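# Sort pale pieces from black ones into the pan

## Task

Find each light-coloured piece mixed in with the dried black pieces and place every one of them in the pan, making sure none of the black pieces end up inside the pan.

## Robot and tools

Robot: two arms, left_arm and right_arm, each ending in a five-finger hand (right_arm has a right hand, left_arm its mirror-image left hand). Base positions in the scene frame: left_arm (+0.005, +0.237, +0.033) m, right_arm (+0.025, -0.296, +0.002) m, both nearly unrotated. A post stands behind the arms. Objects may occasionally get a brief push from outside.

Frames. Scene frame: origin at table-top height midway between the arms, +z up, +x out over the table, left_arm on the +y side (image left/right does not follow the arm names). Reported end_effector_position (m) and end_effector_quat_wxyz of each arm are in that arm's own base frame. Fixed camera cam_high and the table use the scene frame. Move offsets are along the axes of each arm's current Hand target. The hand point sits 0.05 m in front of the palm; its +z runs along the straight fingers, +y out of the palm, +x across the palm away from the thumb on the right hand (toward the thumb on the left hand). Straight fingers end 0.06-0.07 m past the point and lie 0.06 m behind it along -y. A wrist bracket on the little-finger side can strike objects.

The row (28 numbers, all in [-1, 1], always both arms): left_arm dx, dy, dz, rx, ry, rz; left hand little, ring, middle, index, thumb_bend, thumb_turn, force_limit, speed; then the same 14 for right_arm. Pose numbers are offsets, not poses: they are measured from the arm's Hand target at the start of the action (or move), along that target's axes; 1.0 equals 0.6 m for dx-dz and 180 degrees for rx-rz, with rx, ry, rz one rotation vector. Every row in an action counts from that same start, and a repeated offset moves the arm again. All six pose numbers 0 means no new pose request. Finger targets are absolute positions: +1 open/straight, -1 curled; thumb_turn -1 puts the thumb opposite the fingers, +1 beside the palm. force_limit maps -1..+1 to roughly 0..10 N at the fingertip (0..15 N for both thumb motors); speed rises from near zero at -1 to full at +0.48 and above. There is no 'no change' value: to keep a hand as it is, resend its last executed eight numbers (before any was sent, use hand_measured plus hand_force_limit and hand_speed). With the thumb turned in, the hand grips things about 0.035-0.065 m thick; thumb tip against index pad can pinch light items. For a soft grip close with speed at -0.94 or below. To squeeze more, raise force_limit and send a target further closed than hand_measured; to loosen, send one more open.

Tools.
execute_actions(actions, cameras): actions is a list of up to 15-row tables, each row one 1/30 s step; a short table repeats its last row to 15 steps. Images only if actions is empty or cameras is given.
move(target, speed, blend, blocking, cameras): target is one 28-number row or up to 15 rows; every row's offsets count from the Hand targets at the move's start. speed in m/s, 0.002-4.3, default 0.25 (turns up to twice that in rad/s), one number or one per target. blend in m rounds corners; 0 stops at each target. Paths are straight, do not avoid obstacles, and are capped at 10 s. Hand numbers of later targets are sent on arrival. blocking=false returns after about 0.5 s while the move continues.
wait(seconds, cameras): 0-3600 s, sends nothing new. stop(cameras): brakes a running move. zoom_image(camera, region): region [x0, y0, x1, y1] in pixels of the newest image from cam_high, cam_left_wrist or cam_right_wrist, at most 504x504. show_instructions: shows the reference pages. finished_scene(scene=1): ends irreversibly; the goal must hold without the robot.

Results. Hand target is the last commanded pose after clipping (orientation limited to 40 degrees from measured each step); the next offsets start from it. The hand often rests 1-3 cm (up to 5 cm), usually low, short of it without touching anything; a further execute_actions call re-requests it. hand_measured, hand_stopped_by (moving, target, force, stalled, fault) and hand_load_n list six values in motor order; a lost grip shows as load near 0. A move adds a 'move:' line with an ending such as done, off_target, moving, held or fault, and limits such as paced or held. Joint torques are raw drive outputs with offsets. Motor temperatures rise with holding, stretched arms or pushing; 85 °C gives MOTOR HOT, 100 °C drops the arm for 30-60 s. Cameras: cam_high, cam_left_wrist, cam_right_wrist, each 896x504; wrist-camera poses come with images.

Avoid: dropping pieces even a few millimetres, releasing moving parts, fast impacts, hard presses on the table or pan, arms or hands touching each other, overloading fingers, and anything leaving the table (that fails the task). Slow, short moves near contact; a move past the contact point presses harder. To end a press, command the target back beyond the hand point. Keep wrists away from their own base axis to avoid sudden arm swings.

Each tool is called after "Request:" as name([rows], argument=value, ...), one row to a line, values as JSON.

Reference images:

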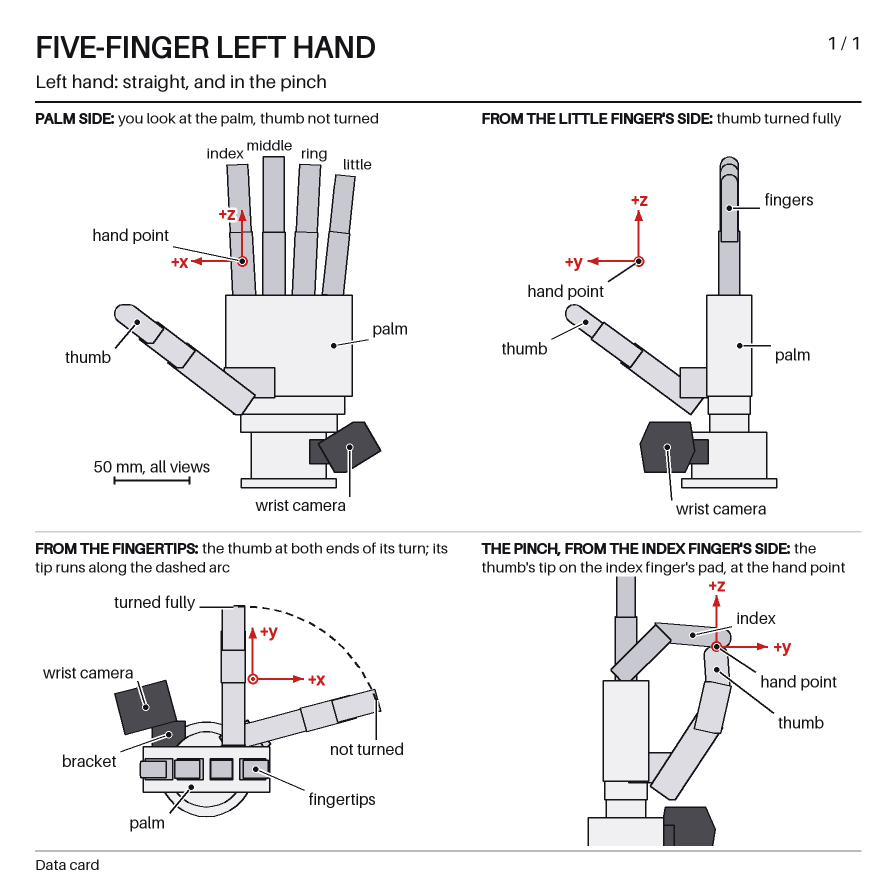

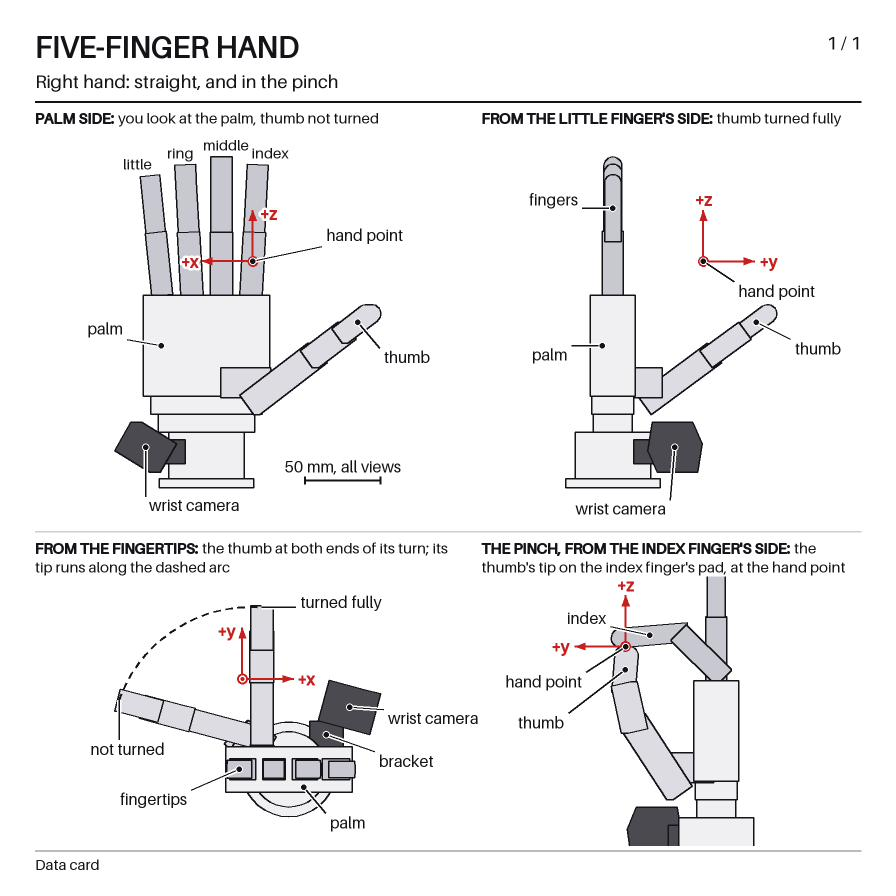

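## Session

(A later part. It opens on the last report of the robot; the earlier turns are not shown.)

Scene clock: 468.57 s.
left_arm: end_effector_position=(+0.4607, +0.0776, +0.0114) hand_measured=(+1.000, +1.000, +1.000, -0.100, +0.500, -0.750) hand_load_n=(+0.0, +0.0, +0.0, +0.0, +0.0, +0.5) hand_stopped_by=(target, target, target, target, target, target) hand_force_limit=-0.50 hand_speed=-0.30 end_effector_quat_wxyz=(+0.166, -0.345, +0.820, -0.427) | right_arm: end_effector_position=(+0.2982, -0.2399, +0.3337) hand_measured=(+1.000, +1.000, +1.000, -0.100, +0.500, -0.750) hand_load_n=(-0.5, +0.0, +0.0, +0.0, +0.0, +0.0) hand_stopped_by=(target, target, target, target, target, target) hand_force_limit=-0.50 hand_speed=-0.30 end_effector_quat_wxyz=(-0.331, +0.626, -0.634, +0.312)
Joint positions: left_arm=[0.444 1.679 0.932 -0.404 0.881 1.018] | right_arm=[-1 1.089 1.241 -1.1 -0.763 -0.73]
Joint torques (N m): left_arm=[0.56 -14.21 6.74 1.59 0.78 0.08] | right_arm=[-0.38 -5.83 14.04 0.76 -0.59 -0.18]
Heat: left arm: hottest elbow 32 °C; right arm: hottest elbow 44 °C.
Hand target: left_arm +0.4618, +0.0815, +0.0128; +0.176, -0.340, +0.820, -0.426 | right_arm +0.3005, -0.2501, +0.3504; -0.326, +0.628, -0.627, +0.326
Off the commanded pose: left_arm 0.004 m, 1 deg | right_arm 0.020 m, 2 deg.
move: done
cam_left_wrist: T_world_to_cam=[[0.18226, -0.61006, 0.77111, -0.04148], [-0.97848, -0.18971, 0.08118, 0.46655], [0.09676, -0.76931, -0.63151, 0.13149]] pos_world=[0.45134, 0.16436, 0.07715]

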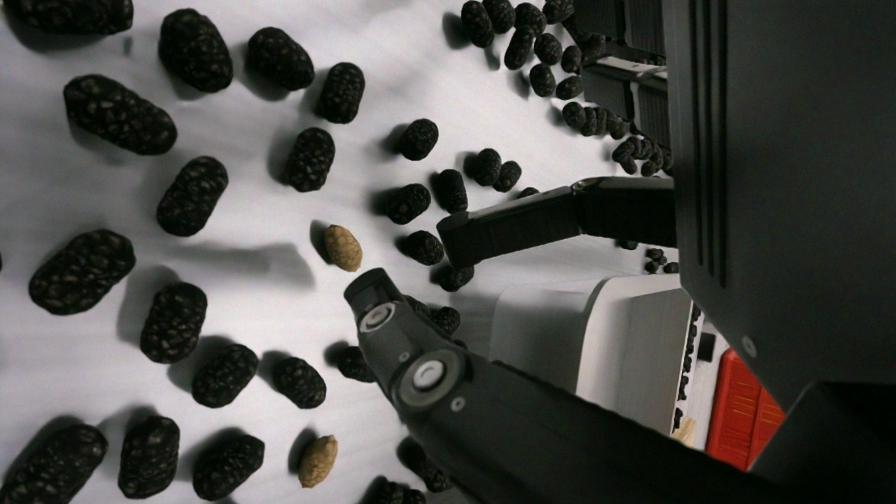

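Request:
move(target=[-0.0121,0.0187,0.0025,0,0,0,1,1,1,-0.1,0.5,-0.75,-0.5,-0.3, 0,0,0,0,0,0,1,1,1,-0.1,0.5,-0.75,-0.5,-0.3], cameras=["cam_left_wrist"], speed=0.08)

Scene clock: 496.43 s.
left_arm: end_effector_position=(+0.4593, +0.0859, +0.0070) hand_measured=(+1.000, +1.000, +1.000, -0.100, +0.500, -0.750) hand_load_n=(+0.0, +0.0, +0.0, +0.0, +0.0, +0.0) hand_stopped_by=(target, target, target, target, target, target) hand_force_limit=-0.50 hand_speed=-0.30 end_effector_quat_wxyz=(+0.169, -0.346, +0.818, -0.427) | right_arm: end_effector_position=(+0.2982, -0.2399, +0.3337) hand_measured=(+1.000, +1.000, +1.000, -0.100, +0.500, -0.750) hand_load_n=(+0.0, +0.0, +0.0, +0.0, +0.0, +0.0) hand_stopped_by=(target, target, target, target, target, target) hand_force_limit=-0.50 hand_speed=-0.30 end_effector_quat_wxyz=(-0.331, +0.626, -0.634, +0.312)
Joint positions: left_arm=[0.463 1.69 0.932 -0.4 0.888 1.035] | right_arm=[-1 1.089 1.241 -1.1 -0.763 -0.73]
Joint torques (N m): left_arm=[0.38 -12.4 7.56 1.54 0.79 0.14] | right_arm=[-0.44 -5.77 14.05 0.76 -0.59 -0.18]
Motor temperatures (°C): left_arm=[27 30 31 24 24 24] | right_arm=[23 25 45 26 27 23]
Heat: left arm: hottest elbow 31 °C; right arm: hottest elbow 45 °C.
Hand target: left_arm +0.4633, +0.0903, +0.0028; +0.176, -0.340, +0.820, -0.426 | right_arm +0.3005, -0.2501, +0.3504; -0.326, +0.628, -0.627, +0.326
Off the commanded pose: left_arm 0.007 m, 1 deg | right_arm 0.020 m, 2 deg.
move: done
cam_left_wrist: T_world_to_cam=[[0.18182, -0.60937, 0.77176, -0.03257], [-0.97769, -0.19595, 0.07562, 0.46729], [0.10515, -0.76829, -0.6314, 0.13138]] pos_world=[0.44898, 0.17266, 0.07275]

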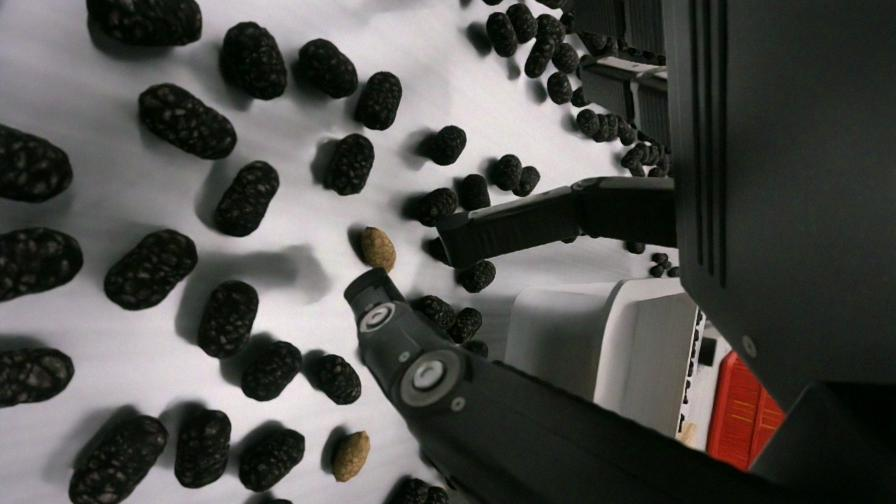

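Request:
move(target=[-0.0045,0.0111,0.0133,0,0,0,1,1,1,-0.1,0.5,-0.75,-0.5,-0.3, 0,0,0,0,0,0,1,1,1,-0.1,0.5,-0.75,-0.5,-0.3], cameras=["cam_left_wrist"], speed=0.08)

Scene clock: 512.40 s.
left_arm: end_effector_position=(+0.4635, +0.0871, +0.0008) hand_measured=(+1.000, +1.000, +1.000, -0.100, +0.500, -0.750) hand_load_n=(-0.5, +0.0, +0.0, -3.5, +0.0, +0.0) hand_stopped_by=(target, target, target, target, target, target) hand_force_limit=-0.50 hand_speed=-0.30 end_effector_quat_wxyz=(+0.175, -0.342, +0.818, -0.429) | right_arm: end_effector_position=(+0.2982, -0.2399, +0.3337) hand_measured=(+1.000, +1.000, +1.000, -0.100, +0.500, -0.750) hand_load_n=(+0.0, +0.0, +0.0, +0.0, +0.0, +0.0) hand_stopped_by=(target, target, target, target, target, target) hand_force_limit=-0.50 hand_speed=-0.30 end_effector_quat_wxyz=(-0.331, +0.626, -0.634, +0.312)
Joint positions: left_arm=[0.463 1.709 0.932 -0.37 0.893 1.036] | right_arm=[-1 1.089 1.241 -1.1 -0.763 -0.73]
Joint torques (N m): left_arm=[0.09 -11.87 7.61 1.54 0.47 0.08] | right_arm=[-0.44 -5.89 14.05 0.77 -0.6 -0.18]
Heat: left arm: hottest elbow 31 °C; right arm: hottest elbow 45 °C.
Hand target: left_arm +0.4671, +0.0902, -0.0073; +0.176, -0.340, +0.820, -0.426 | right_arm +0.3005, -0.2501, +0.3504; -0.326, +0.628, -0.627, +0.326
Off the commanded pose: left_arm 0.009 m, 1 deg | right_arm 0.020 m, 2 deg.
move: done
cam_left_wrist: T_world_to_cam=[[0.1698, -0.61067, 0.77346, -0.02213], [-0.97916, -0.19325, 0.06238, 0.47259], [0.11138, -0.76794, -0.63076, 0.12494]] pos_world=[0.45259, 0.17376, 0.06644]

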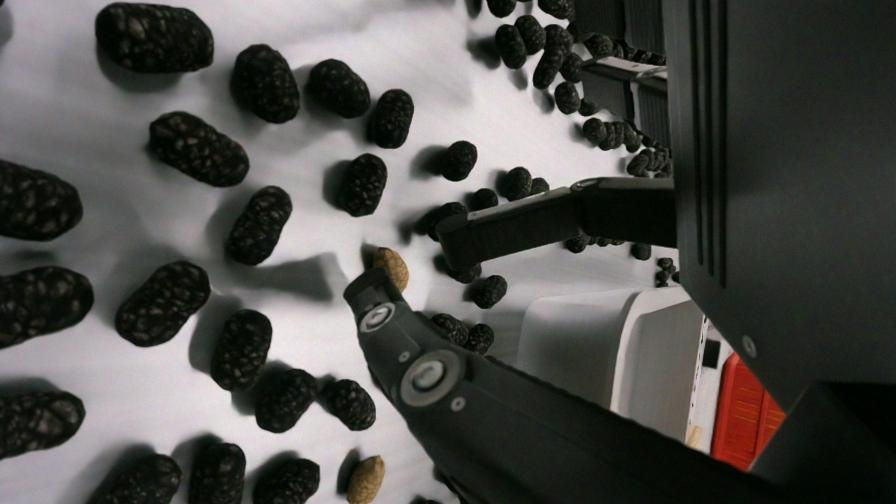

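Request:
move(target=[0.0004,-0.0184,-0.0087,0,0,0,1,1,1,-0.2,0.44,-0.62,-0.5,-0.3, 0,0,0,0,0,0,1,1,1,-0.1,0.5,-0.62,-0.5,-0.3], cameras=["cam_left_wrist"], speed=0.08)

Scene clock: 567.90 s.
left_arm: end_effector_position=(+0.4634, +0.0878, +0.0003) hand_measured=(+1.000, +1.000, +1.000, -0.200, +0.440, -0.620) hand_load_n=(-0.5, +0.0, +0.0, +0.0, +0.0, +0.0) hand_stopped_by=(target, target, target, target, target, target) hand_force_limit=-0.50 hand_speed=-0.30 end_effector_quat_wxyz=(+0.175, -0.343, +0.818, -0.427) | right_arm: end_effector_position=(+0.2982, -0.2400, +0.3337) hand_measured=(+1.000, +1.000, +1.000, -0.100, +0.500, -0.620) hand_load_n=(+0.0, +0.0, +0.0, +0.0, +0.0, +0.0) hand_stopped_by=(target, target, target, target, target, target) hand_force_limit=-0.50 hand_speed=-0.30 end_effector_quat_wxyz=(-0.331, +0.626, -0.634, +0.312)
Joint positions: left_arm=[0.463 1.709 0.932 -0.37 0.889 1.036] | right_arm=[-1 1.089 1.241 -1.1 -0.763 -0.73]
Joint torques (N m): left_arm=[-0.26 -13.98 8.35 0.54 0.58 0.01] | right_arm=[-0.38 -5.77 14.04 0.77 -0.59 -0.18]
Heat: left arm: hottest elbow 31 °C; right arm: hottest elbow 45 °C.
Hand target: left_arm +0.4684, +0.0886, +0.0048; +0.176, -0.340, +0.820, -0.426 | right_arm +0.3005, -0.2501, +0.3504; -0.326, +0.628, -0.627, +0.326
Off the commanded pose: left_arm 0.007 m, 0 deg | right_arm 0.020 m, 2 deg.
move: done
cam_left_wrist: T_world_to_cam=[[0.17218, -0.61305, 0.77105, -0.0222], [-0.97871, -0.19522, 0.06334, 0.47267], [0.11169, -0.76555, -0.63361, 0.12475]] pos_world=[0.45249, 0.17416, 0.06623]

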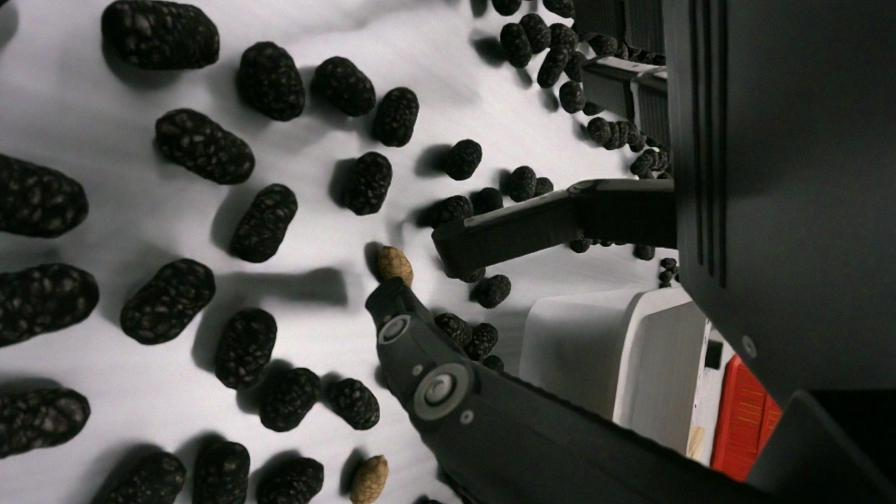

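Request:
move(target=[0.0005,0.0166,0.014,0,0,0,1,1,1,-0.2,0.44,-0.62,-0.5,-0.3, 0,0,0,0,0,0,1,1,1,-0.1,0.5,-0.62,-0.5,-0.3], cameras=["cam_left_wrist"], speed=0.08)

Scene clock: 596.97 s.
left_arm: end_effector_position=(+0.4642, +0.0882, -0.0041) hand_measured=(+1.000, +1.000, +1.000, -0.200, +0.440, -0.620) hand_load_n=(+0.0, +0.0, +0.0, +0.0, +0.0, +0.0) hand_stopped_by=(target, target, target, target, target, target) hand_force_limit=-0.50 hand_speed=-0.30 end_effector_quat_wxyz=(+0.174, -0.343, +0.819, -0.426) | right_arm: end_effector_position=(+0.2982, -0.2400, +0.3337) hand_measured=(+1.000, +1.000, +1.000, -0.100, +0.500, -0.620) hand_load_n=(+0.0, +0.0, +0.0, +0.0, +0.0, +0.0) hand_stopped_by=(target, target, target, target, target, target) hand_force_limit=-0.50 hand_speed=-0.30 end_effector_quat_wxyz=(-0.331, +0.626, -0.634, +0.312)
Joint positions: left_arm=[0.463 1.72 0.932 -0.36 0.888 1.036] | right_arm=[-1 1.089 1.241 -1.1 -0.763 -0.73]
Joint torques (N m): left_arm=[-0.44 -12.69 7.47 1.59 0.58 -0.03] | right_arm=[-0.44 -5.83 14.04 0.76 -0.6 -0.18]
Heat: left arm: hottest elbow 32 °C; right arm: hottest elbow 46 °C.
Hand target: left_arm +0.4690, +0.0876, -0.0082; +0.176, -0.340, +0.820, -0.426 | right_arm +0.3005, -0.2501, +0.3504; -0.326, +0.628, -0.627, +0.326
Off the commanded pose: left_arm 0.006 m, 0 deg | right_arm 0.020 m, 2 deg.
move: done
cam_left_wrist: T_world_to_cam=[[0.17333, -0.61371, 0.77027, -0.01914], [-0.97859, -0.19547, 0.06447, 0.47371], [0.111, -0.76496, -0.63445, 0.12251]] pos_world=[0.45329, 0.17457, 0.06192]

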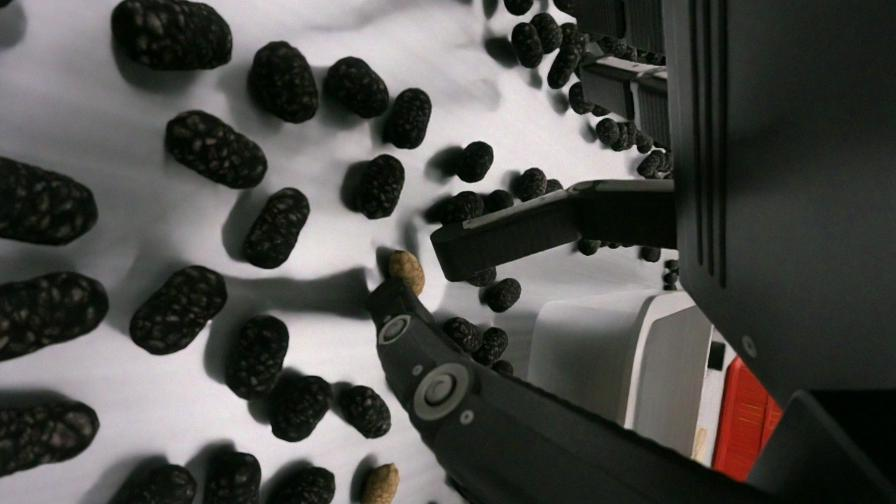

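Request:
move(target=[0.0027,0.0084,0.0113,0,0,0,1,1,1,-0.2,0.44,-0.62,-0.5,-0.3, 0,0,0,0,0,0,1,1,1,-0.1,0.5,-0.62,-0.5,-0.3], cameras=["cam_left_wrist"], speed=0.08)

Scene clock: 611.57 s.
left_arm: end_effector_position=(+0.4697, +0.0891, -0.0067) hand_measured=(+1.000, +1.000, +1.000, -0.200, +0.440, -0.620) hand_load_n=(+0.0, +0.0, +0.0, +0.0, +0.0, +0.0) hand_stopped_by=(target, target, target, target, target, target) hand_force_limit=-0.50 hand_speed=-0.30 end_effector_quat_wxyz=(+0.183, -0.337, +0.820, -0.425) | right_arm: end_effector_position=(+0.2982, -0.2400, +0.3337) hand_measured=(+1.000, +1.000, +1.000, -0.100, +0.500, -0.620) hand_load_n=(+0.0, +0.0, +0.0, +0.0, +0.0, +0.0) hand_stopped_by=(target, target, target, target, target, target) hand_force_limit=-0.50 hand_speed=-0.30 end_effector_quat_wxyz=(-0.331, +0.626, -0.634, +0.312)
Joint positions: left_arm=[0.459 1.728 0.932 -0.33 0.886 1.036] | right_arm=[-1 1.089 1.241 -1.1 -0.763 -0.73]
Joint torques (N m): left_arm=[-0.62 -12.28 6.69 1.61 0.53 -0.12] | right_arm=[-0.38 -5.77 14.04 0.77 -0.59 -0.18]
Heat: left arm: hottest elbow 32 °C; right arm: hottest elbow 46 °C.
Hand target: left_arm +0.4697, +0.0846, -0.0162; +0.176, -0.340, +0.820, -0.426 | right_arm +0.3005, -0.2501, +0.3504; -0.326, +0.628, -0.627, +0.326
Off the commanded pose: left_arm 0.011 m, 1 deg | right_arm 0.020 m, 2 deg.
move: off_target (left_arm)
cam_left_wrist: T_world_to_cam=[[0.15688, -0.62284, 0.76646, -0.009], [-0.98025, -0.19281, 0.04396, 0.47983], [0.1204, -0.75822, -0.64079, 0.1159]] pos_world=[0.45781, 0.17479, 0.06008]

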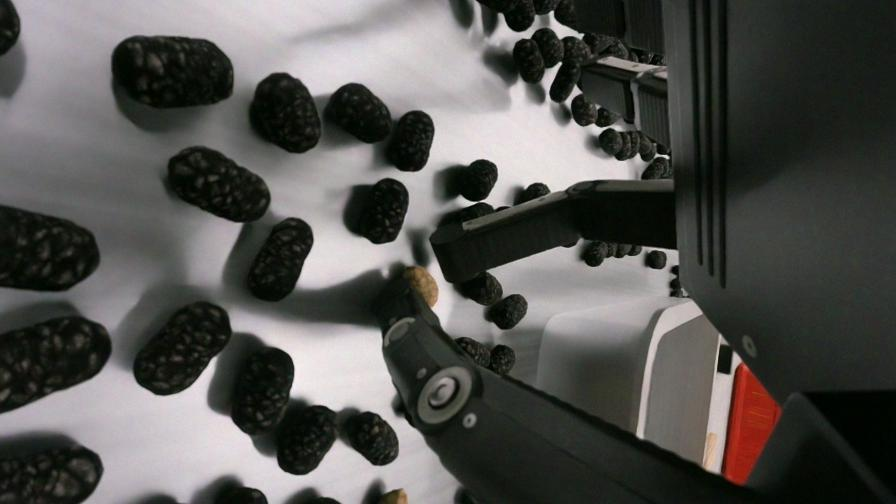

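Request:
execute_actions([
  [[0,0,0,0,0,0,1,1,1,-0.2,0.34,-0.62,-0.6,-0.8, 0,0,0,0,0,0,1,1,1,-0.1,0.5,-0.62,-0.5,-0.3]],
], cameras=["cam_left_wrist"])

Scene clock: 621.70 s.
left_arm: end_effector_position=(+0.4693, +0.0884, -0.0083) hand_measured=(+1.000, +1.000, +1.000, -0.200, +0.340, -0.620) hand_load_n=(+0.0, +0.0, -0.5, +0.5, +0.5, +0.0) hand_stopped_by=(target, target, target, target, target, target) hand_force_limit=-0.60 hand_speed=-0.80 end_effector_quat_wxyz=(+0.182, -0.337, +0.820, -0.425) | right_arm: end_effector_position=(+0.2982, -0.2400, +0.3337) hand_measured=(+1.000, +1.000, +1.000, -0.100, +0.500, -0.620) hand_load_n=(+0.0, +0.0, +0.0, +0.0, +0.0, +0.0) hand_stopped_by=(target, target, target, target, target, target) hand_force_limit=-0.50 hand_speed=-0.30 end_effector_quat_wxyz=(-0.331, +0.626, -0.634, +0.312)
Joint positions: left_arm=[0.458 1.732 0.932 -0.33 0.885 1.036] | right_arm=[-1 1.089 1.241 -1.1 -0.763 -0.73]
Joint torques (N m): left_arm=[-0.5 -12.57 6.67 1.61 0.56 -0.12] | right_arm=[-0.5 -5.83 14.05 0.77 -0.59 -0.18]
Heat: left arm: hottest elbow 31 °C; right arm: hottest elbow 46 °C.
Hand target: left_arm +0.4697, +0.0846, -0.0162; +0.176, -0.340, +0.820, -0.426 | right_arm +0.3005, -0.2501, +0.3504; -0.326, +0.628, -0.627, +0.326
Off the commanded pose: left_arm 0.009 m, 1 deg | right_arm 0.020 m, 2 deg.
cam_left_wrist: T_world_to_cam=[[0.15871, -0.62211, 0.76667, -0.00913], [-0.9803, -0.19173, 0.04737, 0.47941], [0.11752, -0.75909, -0.64029, 0.11586]] pos_world=[0.4578, 0.17418, 0.05848]

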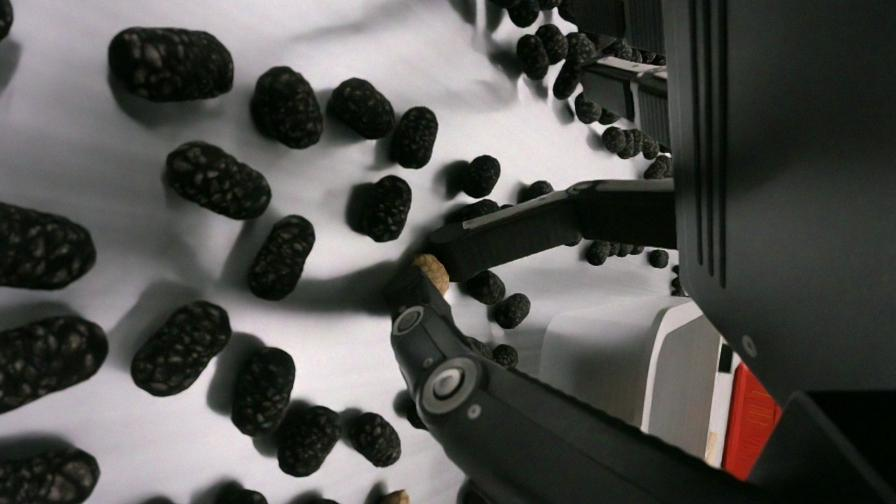

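Request:
execute_actions([
  [[0,0,0,0,0,0,1,1,1,-0.24,0.2,-0.62,-0.6,-0.9, 0,0,0,0,0,0,1,1,1,-0.1,0.5,-0.62,-0.5,-0.3]],
], cameras=["cam_left_wrist"])

Scene clock: 629.77 s.
left_arm: end_effector_position=(+0.4693, +0.0883, -0.0086) hand_measured=(+1.000, +1.000, +1.000, -0.238, +0.300, -0.620) hand_load_n=(+0.0, +0.0, +0.0, +3.5, +3.0, -0.5) hand_stopped_by=(target, target, target, force, force, target) hand_force_limit=-0.60 hand_speed=-0.90 end_effector_quat_wxyz=(+0.181, -0.337, +0.820, -0.425) | right_arm: end_effector_position=(+0.2982, -0.2400, +0.3337) hand_measured=(+1.000, +1.000, +1.000, -0.100, +0.500, -0.620) hand_load_n=(+0.0, +0.0, -0.5, +0.5, +0.0, +0.0) hand_stopped_by=(target, target, target, target, target, target) hand_force_limit=-0.50 hand_speed=-0.30 end_effector_quat_wxyz=(-0.331, +0.626, -0.634, +0.312)
Joint positions: left_arm=[0.457 1.732 0.932 -0.33 0.885 1.036] | right_arm=[-1 1.089 1.241 -1.1 -0.763 -0.73]
Joint torques (N m): left_arm=[-0.5 -12.57 6.67 1.62 0.57 -0.12] | right_arm=[-0.38 -5.77 14.05 0.76 -0.6 -0.18]
Heat: left arm: hottest elbow 31 °C; right arm: hottest elbow 46 °C.
Hand target: left_arm +0.4697, +0.0846, -0.0162; +0.176, -0.340, +0.820, -0.426 | right_arm +0.3005, -0.2501, +0.3504; -0.326, +0.628, -0.627, +0.326
Off the commanded pose: left_arm 0.008 m, 1 deg | right_arm 0.020 m, 2 deg.
cam_left_wrist: T_world_to_cam=[[0.15921, -0.62212, 0.76656, -0.00917], [-0.98031, -0.1915, 0.04818, 0.4793], [0.11682, -0.75914, -0.64036, 0.11579]] pos_world=[0.4578, 0.17398, 0.05808]

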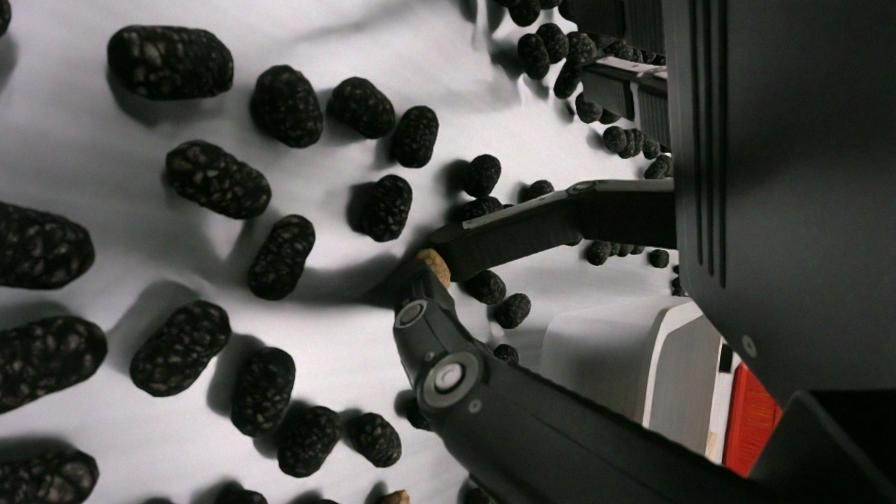

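Request:
move(target=[0,-0.0833,-0.0584,0,0,0,1,1,1,-0.24,0.2,-0.62,-0.6,-0.9, 0,0,0,0,0,0,1,1,1,-0.1,0.5,-0.62,-0.5,-0.3], cameras=["cam_left_wrist"], speed=0.08)

Scene clock: 639.73 s.
left_arm: end_effector_position=(+0.4529, +0.0801, +0.0280) hand_measured=(+1.000, +1.000, +1.000, -0.238, +0.300, -0.620) hand_load_n=(+0.0, +0.0, +0.0, +3.5, +3.0, +0.0) hand_stopped_by=(target, target, target, force, force, target) hand_force_limit=-0.60 hand_speed=-0.90 end_effector_quat_wxyz=(+0.163, -0.346, +0.820, -0.426) | right_arm: end_effector_position=(+0.2982, -0.2400, +0.3337) hand_measured=(+1.000, +1.000, +1.000, -0.100, +0.500, -0.620) hand_load_n=(+0.0, +0.0, -0.5, +0.0, +0.0, +0.0) hand_stopped_by=(target, target, target, target, target, target) hand_force_limit=-0.50 hand_speed=-0.30 end_effector_quat_wxyz=(-0.331, +0.626, -0.634, +0.312)
Joint positions: left_arm=[0.457 1.637 0.936 -0.469 0.885 1.036] | right_arm=[-1 1.089 1.241 -1.1 -0.763 -0.73]
Joint torques (N m): left_arm=[-0.5 -13.98 11.03 0.51 0.62 -0.13] | right_arm=[-0.38 -5.89 14.04 0.76 -0.6 -0.17]
Heat: left arm: hottest elbow 31 °C; right arm: hottest elbow 46 °C.
Hand target: left_arm +0.4698, +0.0846, +0.0448; +0.176, -0.340, +0.820, -0.426 | right_arm +0.3005, -0.2501, +0.3504; -0.326, +0.628, -0.627, +0.326
Off the commanded pose: left_arm 0.024 m, 2 deg | right_arm 0.020 m, 2 deg.
move: off_target (left_arm)
cam_left_wrist: T_world_to_cam=[[0.18693, -0.60877, 0.77101, -0.05346], [-0.97787, -0.19039, 0.08675, 0.45769], [0.09398, -0.77016, -0.63088, 0.14589]] pos_world=[0.44384, 0.16695, 0.09356]

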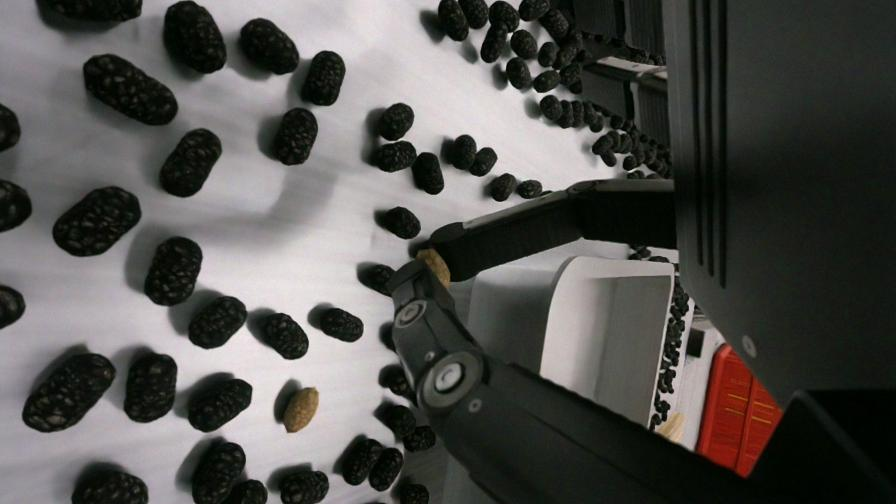

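Request:
move(target=[0.3004,-0.1054,0.0196,0,0,0,1,1,1,-0.24,0.2,-0.62,-0.6,-0.9, 0,0,0,0,0,0,1,1,1,-0.1,0.5,-0.62,-0.5,-0.3], cameras=["cam_left_wrist","cam_high"], speed=0.15)

Scene clock: 672.17 s.
left_arm: end_effector_position=(+0.3762, -0.0737, +0.0915) hand_measured=(+1.000, +1.000, +1.000, -0.238, +0.300, -0.620) hand_load_n=(+0.0, -0.5, -0.5, +3.5, +3.0, +0.0) hand_stopped_by=(target, target, target, force, force, target) hand_force_limit=-0.60 hand_speed=-0.90 end_effector_quat_wxyz=(+0.174, -0.337, +0.822, -0.424) | right_arm: end_effector_position=(+0.2982, -0.2400, +0.3337) hand_measured=(+1.000, +1.000, +1.000, -0.100, +0.500, -0.620) hand_load_n=(+0.0, +0.0, +0.0, +0.0, +0.0, +0.0) hand_stopped_by=(target, target, target, target, target, target) hand_force_limit=-0.50 hand_speed=-0.30 end_effector_quat_wxyz=(-0.331, +0.626, -0.634, +0.312)
Joint positions: left_arm=[0.115 1.172 0.631 -0.315 0.697 0.638] | right_arm=[-1 1.089 1.241 -1.1 -0.763 -0.73]
Joint torques (N m): left_arm=[-0.21 -7.36 7.87 2.06 0.37 -0.16] | right_arm=[-0.38 -5.83 14.04 0.77 -0.6 -0.18]
Heat: left arm: hottest elbow 32 °C; right arm: hottest elbow 47 °C.
Hand target: left_arm +0.3750, -0.0754, +0.0900; +0.176, -0.340, +0.820, -0.426 | right_arm +0.3005, -0.2501, +0.3504; -0.326, +0.628, -0.627, +0.326
Off the commanded pose: left_arm 0.003 m, 1 deg | right_arm 0.020 m, 2 deg.
move: done
cam_left_wrist: T_world_to_cam=[[0.16477, -0.62261, 0.76499, -0.17389], [-0.98086, -0.18503, 0.06067, 0.35178], [0.10377, -0.76034, -0.64118, 0.07268]] pos_world=[0.36615, 0.01209, 0.15829]
Images, in order (width x height): cam_high 896x504, cam_left_wrist 896x504.

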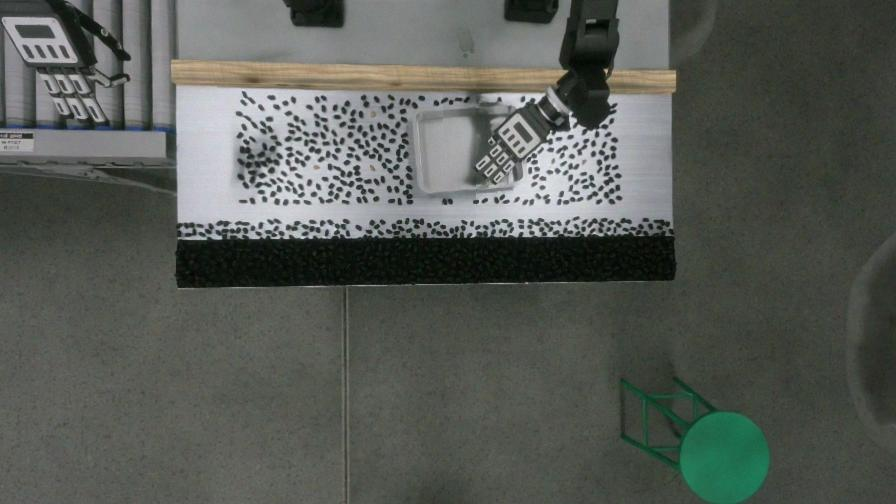

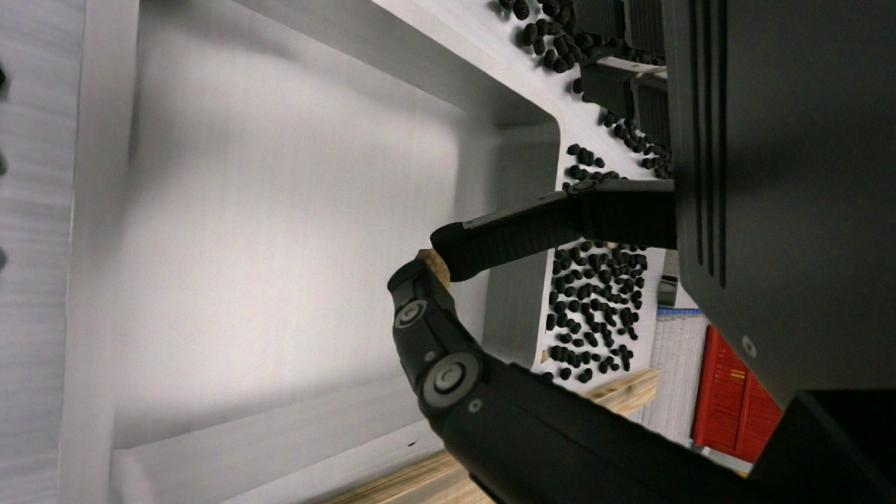

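Request:
move(target=[0.0247,0.0855,0.1104,0,0,0,1,1,1,-0.24,0.2,-0.62,-0.6,-0.9, 0,0,0,0,0,0,1,1,1,-0.1,0.5,-0.62,-0.5,-0.3], cameras=["cam_left_wrist"], speed=0.15)

Scene clock: 705.33 s.
left_arm: end_effector_position=(+0.3826, -0.1008, +0.0150) hand_measured=(+1.000, +1.000, +1.000, -0.238, +0.300, -0.620) hand_load_n=(+0.0, -1.0, +0.0, +3.5, +3.5, +0.0) hand_stopped_by=(target, target, target, force, force, target) hand_force_limit=-0.60 hand_speed=-0.90 end_effector_quat_wxyz=(+0.179, -0.335, +0.821, -0.425) | right_arm: end_effector_position=(+0.2982, -0.2400, +0.3337) hand_measured=(+1.000, +1.000, +1.000, -0.100, +0.500, -0.620) hand_load_n=(+0.0, +0.0, +0.0, +0.0, +0.0, +0.0) hand_stopped_by=(target, target, target, target, target, target) hand_force_limit=-0.50 hand_speed=-0.30 end_effector_quat_wxyz=(-0.331, +0.626, -0.634, +0.312)
Joint positions: left_arm=[0.028 1.366 0.519 0.051 0.637 0.556] | right_arm=[-1 1.089 1.241 -1.1 -0.763 -0.73]
Joint torques (N m): left_arm=[-0.44 -6.77 6.6 2.32 0.21 -0.14] | right_arm=[-0.38 -5.83 14.04 0.75 -0.59 -0.18]
Heat: left arm: hottest elbow 33 °C; right arm: hottest elbow 47 °C.
Hand target: left_arm +0.3820, -0.1034, +0.0099; +0.176, -0.340, +0.820, -0.426 | right_arm +0.3005, -0.2501, +0.3504; -0.326, +0.628, -0.627, +0.326
Off the commanded pose: left_arm 0.006 m, 1 deg | right_arm 0.020 m, 2 deg.
move: done
cam_left_wrist: T_world_to_cam=[[0.15748, -0.62292, 0.76627, -0.13058], [-0.98131, -0.18563, 0.05076, 0.35798], [0.11062, -0.75994, -0.64051, -0.00016]] pos_world=[0.37187, -0.01501, 0.08178]

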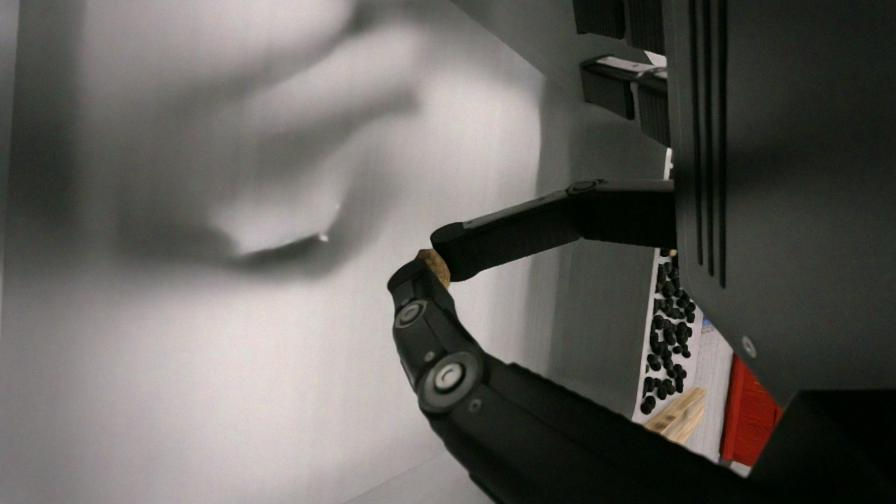

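Request:
move(target=[0,0.0177,0.0124,0,0,0,1,1,1,-0.24,0.2,-0.62,-0.6,-0.9, 0,0,0,0,0,0,1,1,1,-0.1,0.5,-0.62,-0.5,-0.3], cameras=["cam_left_wrist"], speed=0.08)

Scene clock: 715.20 s.
left_arm: end_effector_position=(+0.3886, -0.1016, +0.0108) hand_measured=(+1.000, +1.000, +1.000, -0.238, +0.300, -0.620) hand_load_n=(+0.5, -1.5, +0.0, +3.0, +3.0, +0.0) hand_stopped_by=(target, target, target, force, force, target) hand_force_limit=-0.60 hand_speed=-0.90 end_effector_quat_wxyz=(+0.189, -0.328, +0.819, -0.432) | right_arm: end_effector_position=(+0.2982, -0.2400, +0.3337) hand_measured=(+1.000, +1.000, +1.000, -0.100, +0.500, -0.620) hand_load_n=(+0.0, +0.0, +0.0, +0.0, +0.0, +0.0) hand_stopped_by=(target, target, target, target, target, target) hand_force_limit=-0.50 hand_speed=-0.30 end_effector_quat_wxyz=(-0.331, +0.626, -0.634, +0.312)
Joint positions: left_arm=[0.028 1.392 0.513 0.112 0.642 0.555] | right_arm=[-1 1.089 1.241 -1.1 -0.763 -0.73]
Joint torques (N m): left_arm=[-0.38 -5.77 5.89 1.98 -0.05 -0.15] | right_arm=[-0.38 -5.89 14.04 0.76 -0.59 -0.18]
Heat: left arm: hottest elbow 33 °C; right arm: hottest elbow 47 °C.
Hand target: left_arm +0.3819, -0.1034, -0.0032; +0.176, -0.340, +0.820, -0.426 | right_arm +0.3005, -0.2501, +0.3504; -0.326, +0.628, -0.627, +0.326
Off the commanded pose: left_arm 0.015 m, 2 deg | right_arm 0.020 m, 2 deg.
move: off_target (left_arm)
cam_left_wrist: T_world_to_cam=[[0.13393, -0.62079, 0.77245, -0.1195], [-0.98296, -0.18223, 0.02398, 0.36522], [0.12588, -0.7625, -0.63462, -0.01034]] pos_world=[0.37631, -0.01552, 0.07699]

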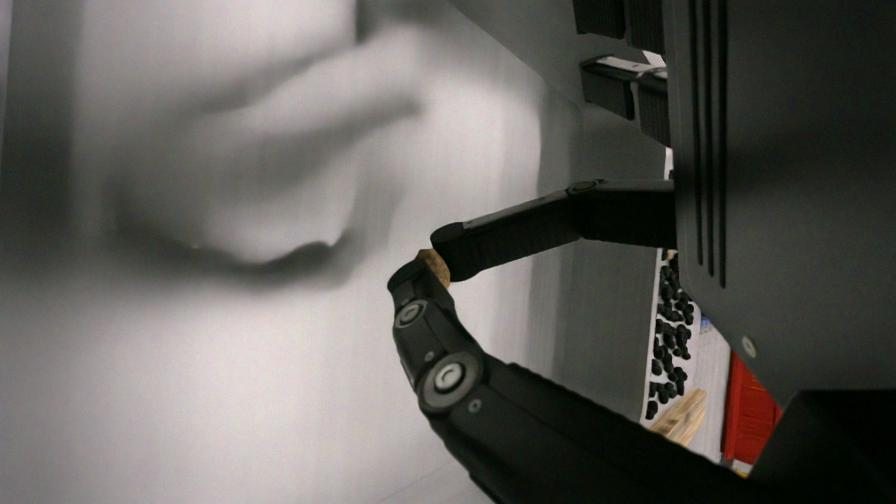

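Request:
move([
  [0,-0.0341,-0.0239,0,0,0,1,1,1,-0.24,0.2,-0.62,-0.6,-0.9, 0,0,0,0,0,0,1,1,1,-0.1,0.5,-0.62,-0.5,-0.3],
  [0.0424,-0.0029,-0.0538,0,0,0,1,1,1,-0.24,0.2,-0.62,-0.6,-0.9, 0,0,0,0,0,0,1,1,1,-0.1,0.5,-0.62,-0.5,-0.3],
  [0.0424,0.0285,-0.0318,0,0,0,1,1,1,-0.24,0.2,-0.62,-0.6,-0.9, 0,0,0,0,0,0,1,1,1,-0.1,0.5,-0.62,-0.5,-0.3],
], cameras=["cam_left_wrist","cam_high"], speed=0.1)

Scene clock: 746.90 s.
left_arm: end_effector_position=(+0.3468, -0.1018, -0.0040) hand_measured=(+1.000, +1.000, +1.000, -0.238, +0.300, -0.620) hand_load_n=(+0.0, +0.0, +0.0, +3.5, +3.5, +0.0) hand_stopped_by=(target, target, target, force, force, target) hand_force_limit=-0.60 hand_speed=-0.90 end_effector_quat_wxyz=(+0.177, -0.338, +0.822, -0.424) | right_arm: end_effector_position=(+0.2982, -0.2400, +0.3337) hand_measured=(+1.000, +1.000, +1.000, -0.100, +0.500, -0.620) hand_load_n=(+0.0, +0.0, +0.0, +0.0, +0.0, +0.0) hand_stopped_by=(target, target, target, target, target, target) hand_force_limit=-0.50 hand_speed=-0.30 end_effector_quat_wxyz=(-0.331, +0.626, -0.634, +0.312)
Joint positions: left_arm=[0.027 1.331 0.412 0.119 0.634 0.554] | right_arm=[-1 1.089 1.241 -1.1 -0.763 -0.73]
Joint torques (N m): left_arm=[-0.21 -6.3 6.04 2.15 0.4 -0.12] | right_arm=[-0.44 -5.77 14.04 0.75 -0.59 -0.18]
Heat: left arm: hottest elbow 32 °C; right arm: hottest elbow 47 °C.
Hand target: left_arm +0.3459, -0.1033, -0.0061; +0.176, -0.340, +0.820, -0.426 | right_arm +0.3005, -0.2501, +0.3504; -0.326, +0.628, -0.627, +0.326
Off the commanded pose: left_arm 0.003 m, 0 deg | right_arm 0.020 m, 2 deg.
move: done
cam_left_wrist: T_world_to_cam=[[0.16381, -0.62291, 0.76495, -0.11322], [-0.98052, -0.18799, 0.05689, 0.32303], [0.10836, -0.75937, -0.64158, -0.00818]] pos_world=[0.33617, -0.01601, 0.06298]
Images, in order (width x height): cam_high 896x504, cam_left_wrist 896x504.

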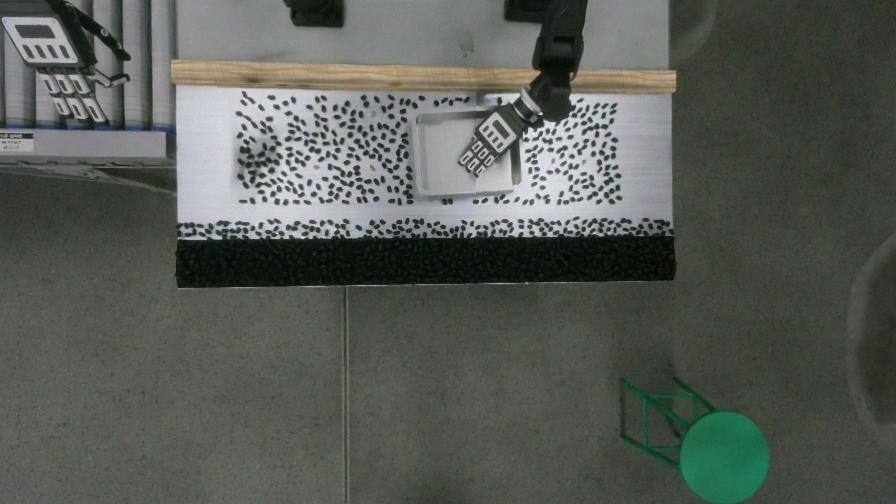

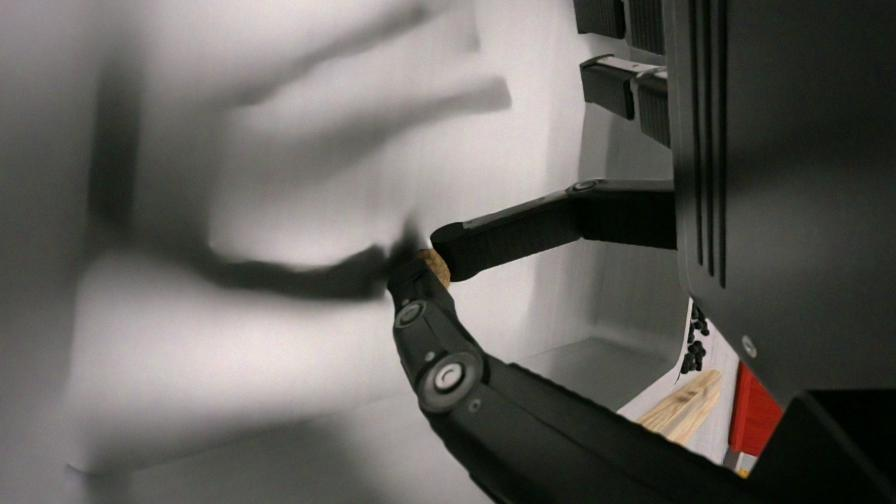

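Request:
execute_actions([
  [[0,0,0,0,0,0,1,1,1,-0.18,0.38,-0.62,-0.6,-0.8, 0,0,0,0,0,0,1,1,1,-0.1,0.5,-0.62,-0.5,-0.3]],
], cameras=["cam_left_wrist"])

Scene clock: 754.07 s.
left_arm: end_effector_position=(+0.3468, -0.1018, -0.0040) hand_measured=(+1.000, +1.000, +1.000, -0.180, +0.380, -0.620) hand_load_n=(+0.0, +0.0, +0.0, +0.0, +0.0, +0.0) hand_stopped_by=(target, target, target, target, target, target) hand_force_limit=-0.60 hand_speed=-0.80 end_effector_quat_wxyz=(+0.177, -0.338, +0.822, -0.424) | right_arm: end_effector_position=(+0.2982, -0.2400, +0.3337) hand_measured=(+1.000, +1.000, +1.000, -0.100, +0.500, -0.620) hand_load_n=(+0.0, +0.0, +0.0, +0.0, +0.0, +0.0) hand_stopped_by=(target, target, target, target, target, target) hand_force_limit=-0.50 hand_speed=-0.30 end_effector_quat_wxyz=(-0.331, +0.626, -0.634, +0.312)
Joint positions: left_arm=[0.027 1.331 0.412 0.119 0.634 0.554] | right_arm=[-1 1.089 1.241 -1.1 -0.763 -0.73]
Joint torques (N m): left_arm=[-0.21 -6.3 6.04 2.14 0.4 -0.12] | right_arm=[-0.44 -5.77 14.04 0.77 -0.6 -0.18]
Heat: left arm: hottest elbow 31 °C; right arm: hottest elbow 47 °C.
Hand target: left_arm +0.3459, -0.1033, -0.0061; +0.176, -0.340, +0.820, -0.426 | right_arm +0.3005, -0.2501, +0.3504; -0.326, +0.628, -0.627, +0.326
Off the commanded pose: left_arm 0.003 m, 0 deg | right_arm 0.020 m, 2 deg.
cam_left_wrist: T_world_to_cam=[[0.16381, -0.62291, 0.76495, -0.11322], [-0.98052, -0.18799, 0.05689, 0.32303], [0.10836, -0.75937, -0.64158, -0.00818]] pos_world=[0.33617, -0.01601, 0.06298]

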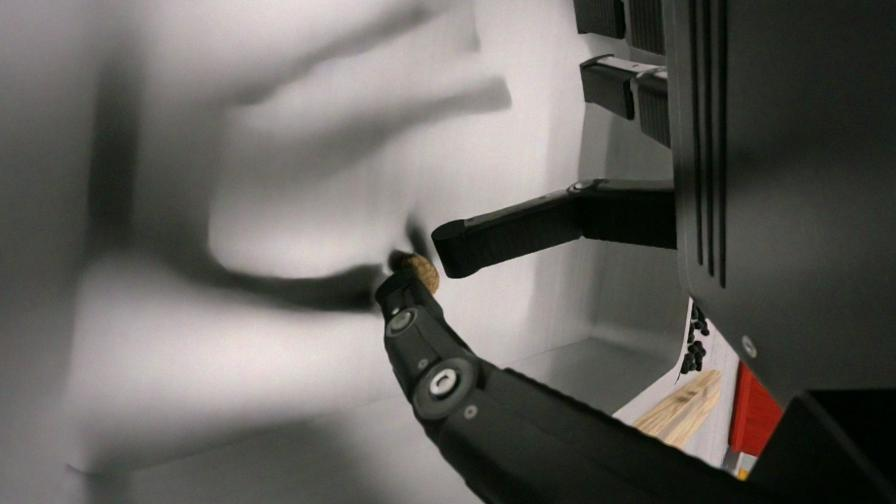

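Request:
move([
  [0,-0.1365,-0.0957,0,0,0,1,1,1,-0.18,0.38,-0.62,-0.6,-0.8, 0,0,0,0,0,0,1,1,1,-0.1,0.5,-0.62,-0.5,-0.3],
  [-0.278,-0.088,-0.2403,0,0.0683,0.0478,1,1,1,-0.18,0.38,-0.62,-0.6,-0.8, 0,0,0,0,0,0,1,1,1,-0.1,0.5,-0.62,-0.5,-0.3],
  [-0.278,0.028,-0.1589,0,0.0683,0.0478,1,1,1,-0.2,0.44,-0.62,-0.6,-0.5, 0,0,0,0,0,0,1,1,1,-0.1,0.5,-0.62,-0.5,-0.3],
], blend=[0.03,0.03,0], cameras=["cam_left_wrist","cam_high"], speed=0.2)

Scene clock: 807.27 s.
left_arm: end_effector_position=(+0.4019, +0.0759, +0.0400) hand_measured=(+1.000, +1.000, +1.000, -0.200, +0.440, -0.620) hand_load_n=(+0.0, +0.0, +0.0, +0.0, +0.0, +0.0) hand_stopped_by=(target, target, target, target, target, target) hand_force_limit=-0.60 hand_speed=-0.50 end_effector_quat_wxyz=(+0.116, -0.235, +0.856, -0.445) | right_arm: end_effector_position=(+0.2982, -0.2400, +0.3337) hand_measured=(+1.000, +1.000, +1.000, -0.100, +0.500, -0.620) hand_load_n=(+0.0, +0.0, +0.0, +0.0, +0.0, -0.5) hand_stopped_by=(target, target, target, target, target, target) hand_force_limit=-0.50 hand_speed=-0.30 end_effector_quat_wxyz=(-0.331, +0.626, -0.634, +0.312)
Joint positions: left_arm=[0.498 1.626 0.979 -0.89 0.956 1.515] | right_arm=[-1 1.089 1.241 -1.1 -0.763 -0.73]
Joint torques (N m): left_arm=[0.21 -12.1 6.67 0.91 0.88 0.14] | right_arm=[-0.44 -5.83 14.04 0.75 -0.59 -0.17]
Heat: left arm: hottest elbow 31 °C; right arm: hottest elbow 48 °C.
Hand target: left_arm +0.4018, +0.0767, +0.0349; +0.119, -0.230, +0.857, -0.445 | right_arm +0.3005, -0.2501, +0.3504; -0.326, +0.628, -0.627, +0.326
Off the commanded pose: left_arm 0.005 m, 1 deg | right_arm 0.020 m, 2 deg.
move: done
cam_left_wrist: T_world_to_cam=[[0.01283, -0.63687, 0.77086, 0.01631], [-0.99569, 0.06268, 0.06836, 0.39472], [-0.09186, -0.76842, -0.63332, 0.22973]] pos_world=[0.41391, 0.16217, 0.10593]
Images, in order (width x height): cam_high 896x504, cam_left_wrist 896x504.

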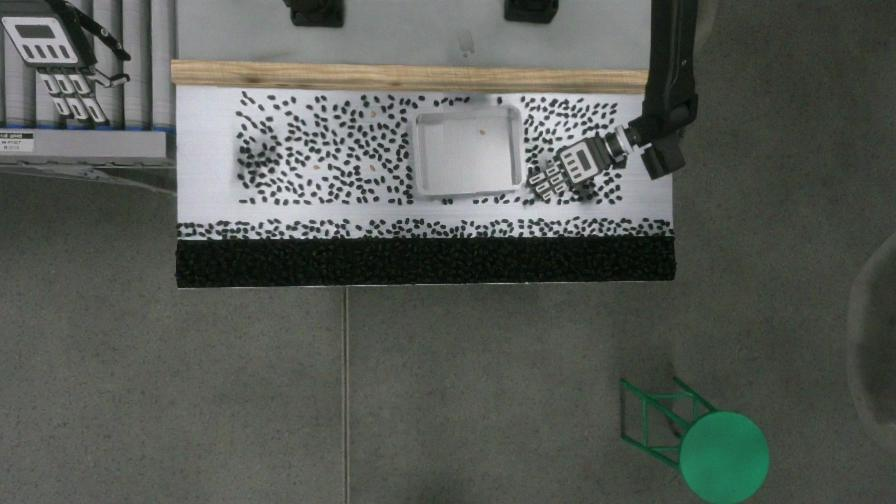

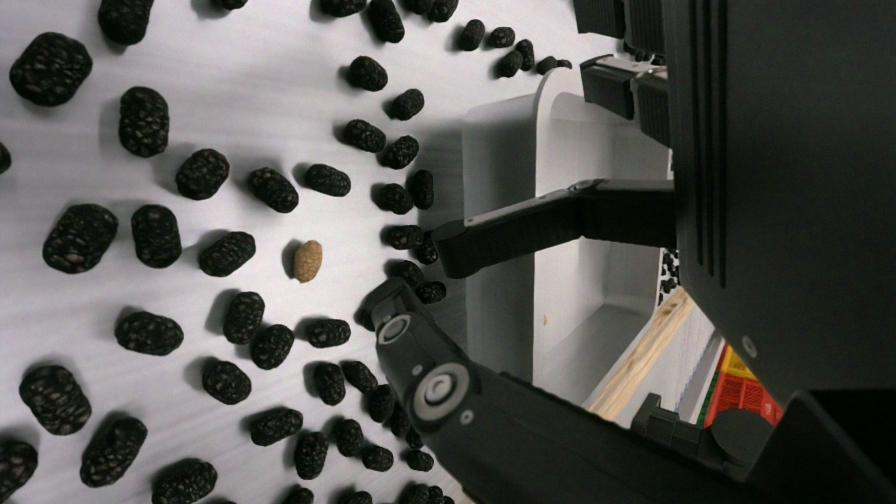

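Request:
move(target=[-0.0082,0.0514,0.0284,0,0,0,1,1,1,-0.2,0.44,-0.62,-0.6,-0.5, 0,0,0,0,0,0,1,1,1,-0.1,0.5,-0.62,-0.5,-0.3], cameras=["cam_left_wrist"], speed=0.1)

Scene clock: 828.00 s.
left_arm: end_effector_position=(+0.4051, +0.0809, +0.0056) hand_measured=(+1.000, +1.000, +1.000, -0.200, +0.440, -0.620) hand_load_n=(+0.0, +0.0, +0.0, +0.0, +0.0, +0.0) hand_stopped_by=(target, target, target, target, target, target) hand_force_limit=-0.60 hand_speed=-0.50 end_effector_quat_wxyz=(+0.116, -0.234, +0.856, -0.446) | right_arm: end_effector_position=(+0.2982, -0.2400, +0.3337) hand_measured=(+1.000, +1.000, +1.000, -0.100, +0.500, -0.620) hand_load_n=(+0.0, +0.0, +0.0, +0.0, +0.0, +0.0) hand_stopped_by=(target, target, target, target, target, target) hand_force_limit=-0.50 hand_speed=-0.30 end_effector_quat_wxyz=(-0.331, +0.626, -0.634, +0.312)
Joint positions: left_arm=[0.505 1.702 0.965 -0.812 0.957 1.531] | right_arm=[-1 1.089 1.241 -1.1 -0.763 -0.73]
Joint torques (N m): left_arm=[0.38 -12.57 6.04 0.94 0.85 0.13] | right_arm=[-0.38 -5.77 14.02 0.79 -0.59 -0.18]
Heat: left arm: hottest elbow 31 °C; right arm: hottest elbow 48 °C.
Hand target: left_arm +0.4041, +0.0824, -0.0002; +0.119, -0.230, +0.857, -0.445 | right_arm +0.3005, -0.2501, +0.3504; -0.326, +0.628, -0.627, +0.326
Off the commanded pose: left_arm 0.006 m, 1 deg | right_arm 0.020 m, 2 deg.
move: done
cam_left_wrist: T_world_to_cam=[[0.0109, -0.63678, 0.77097, 0.04676], [-0.9956, 0.06485, 0.06764, 0.39969], [-0.09307, -0.76831, -0.63327, 0.21257]] pos_world=[0.4172, 0.16717, 0.07153]

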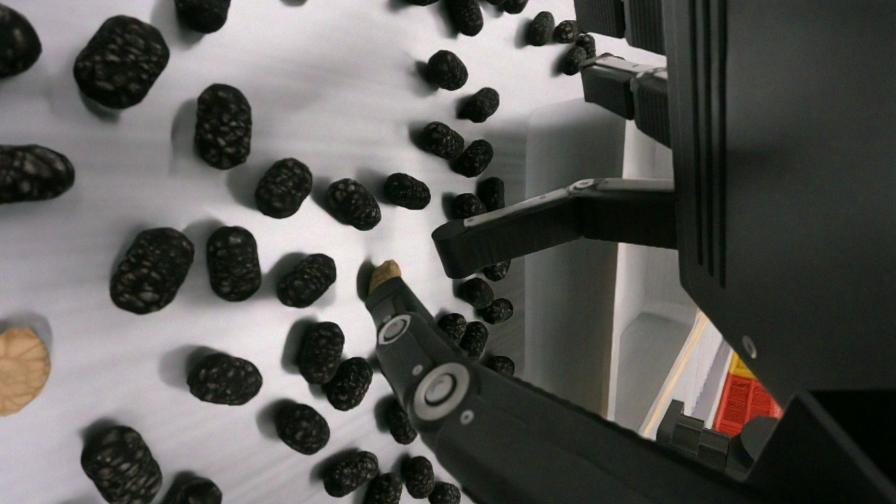

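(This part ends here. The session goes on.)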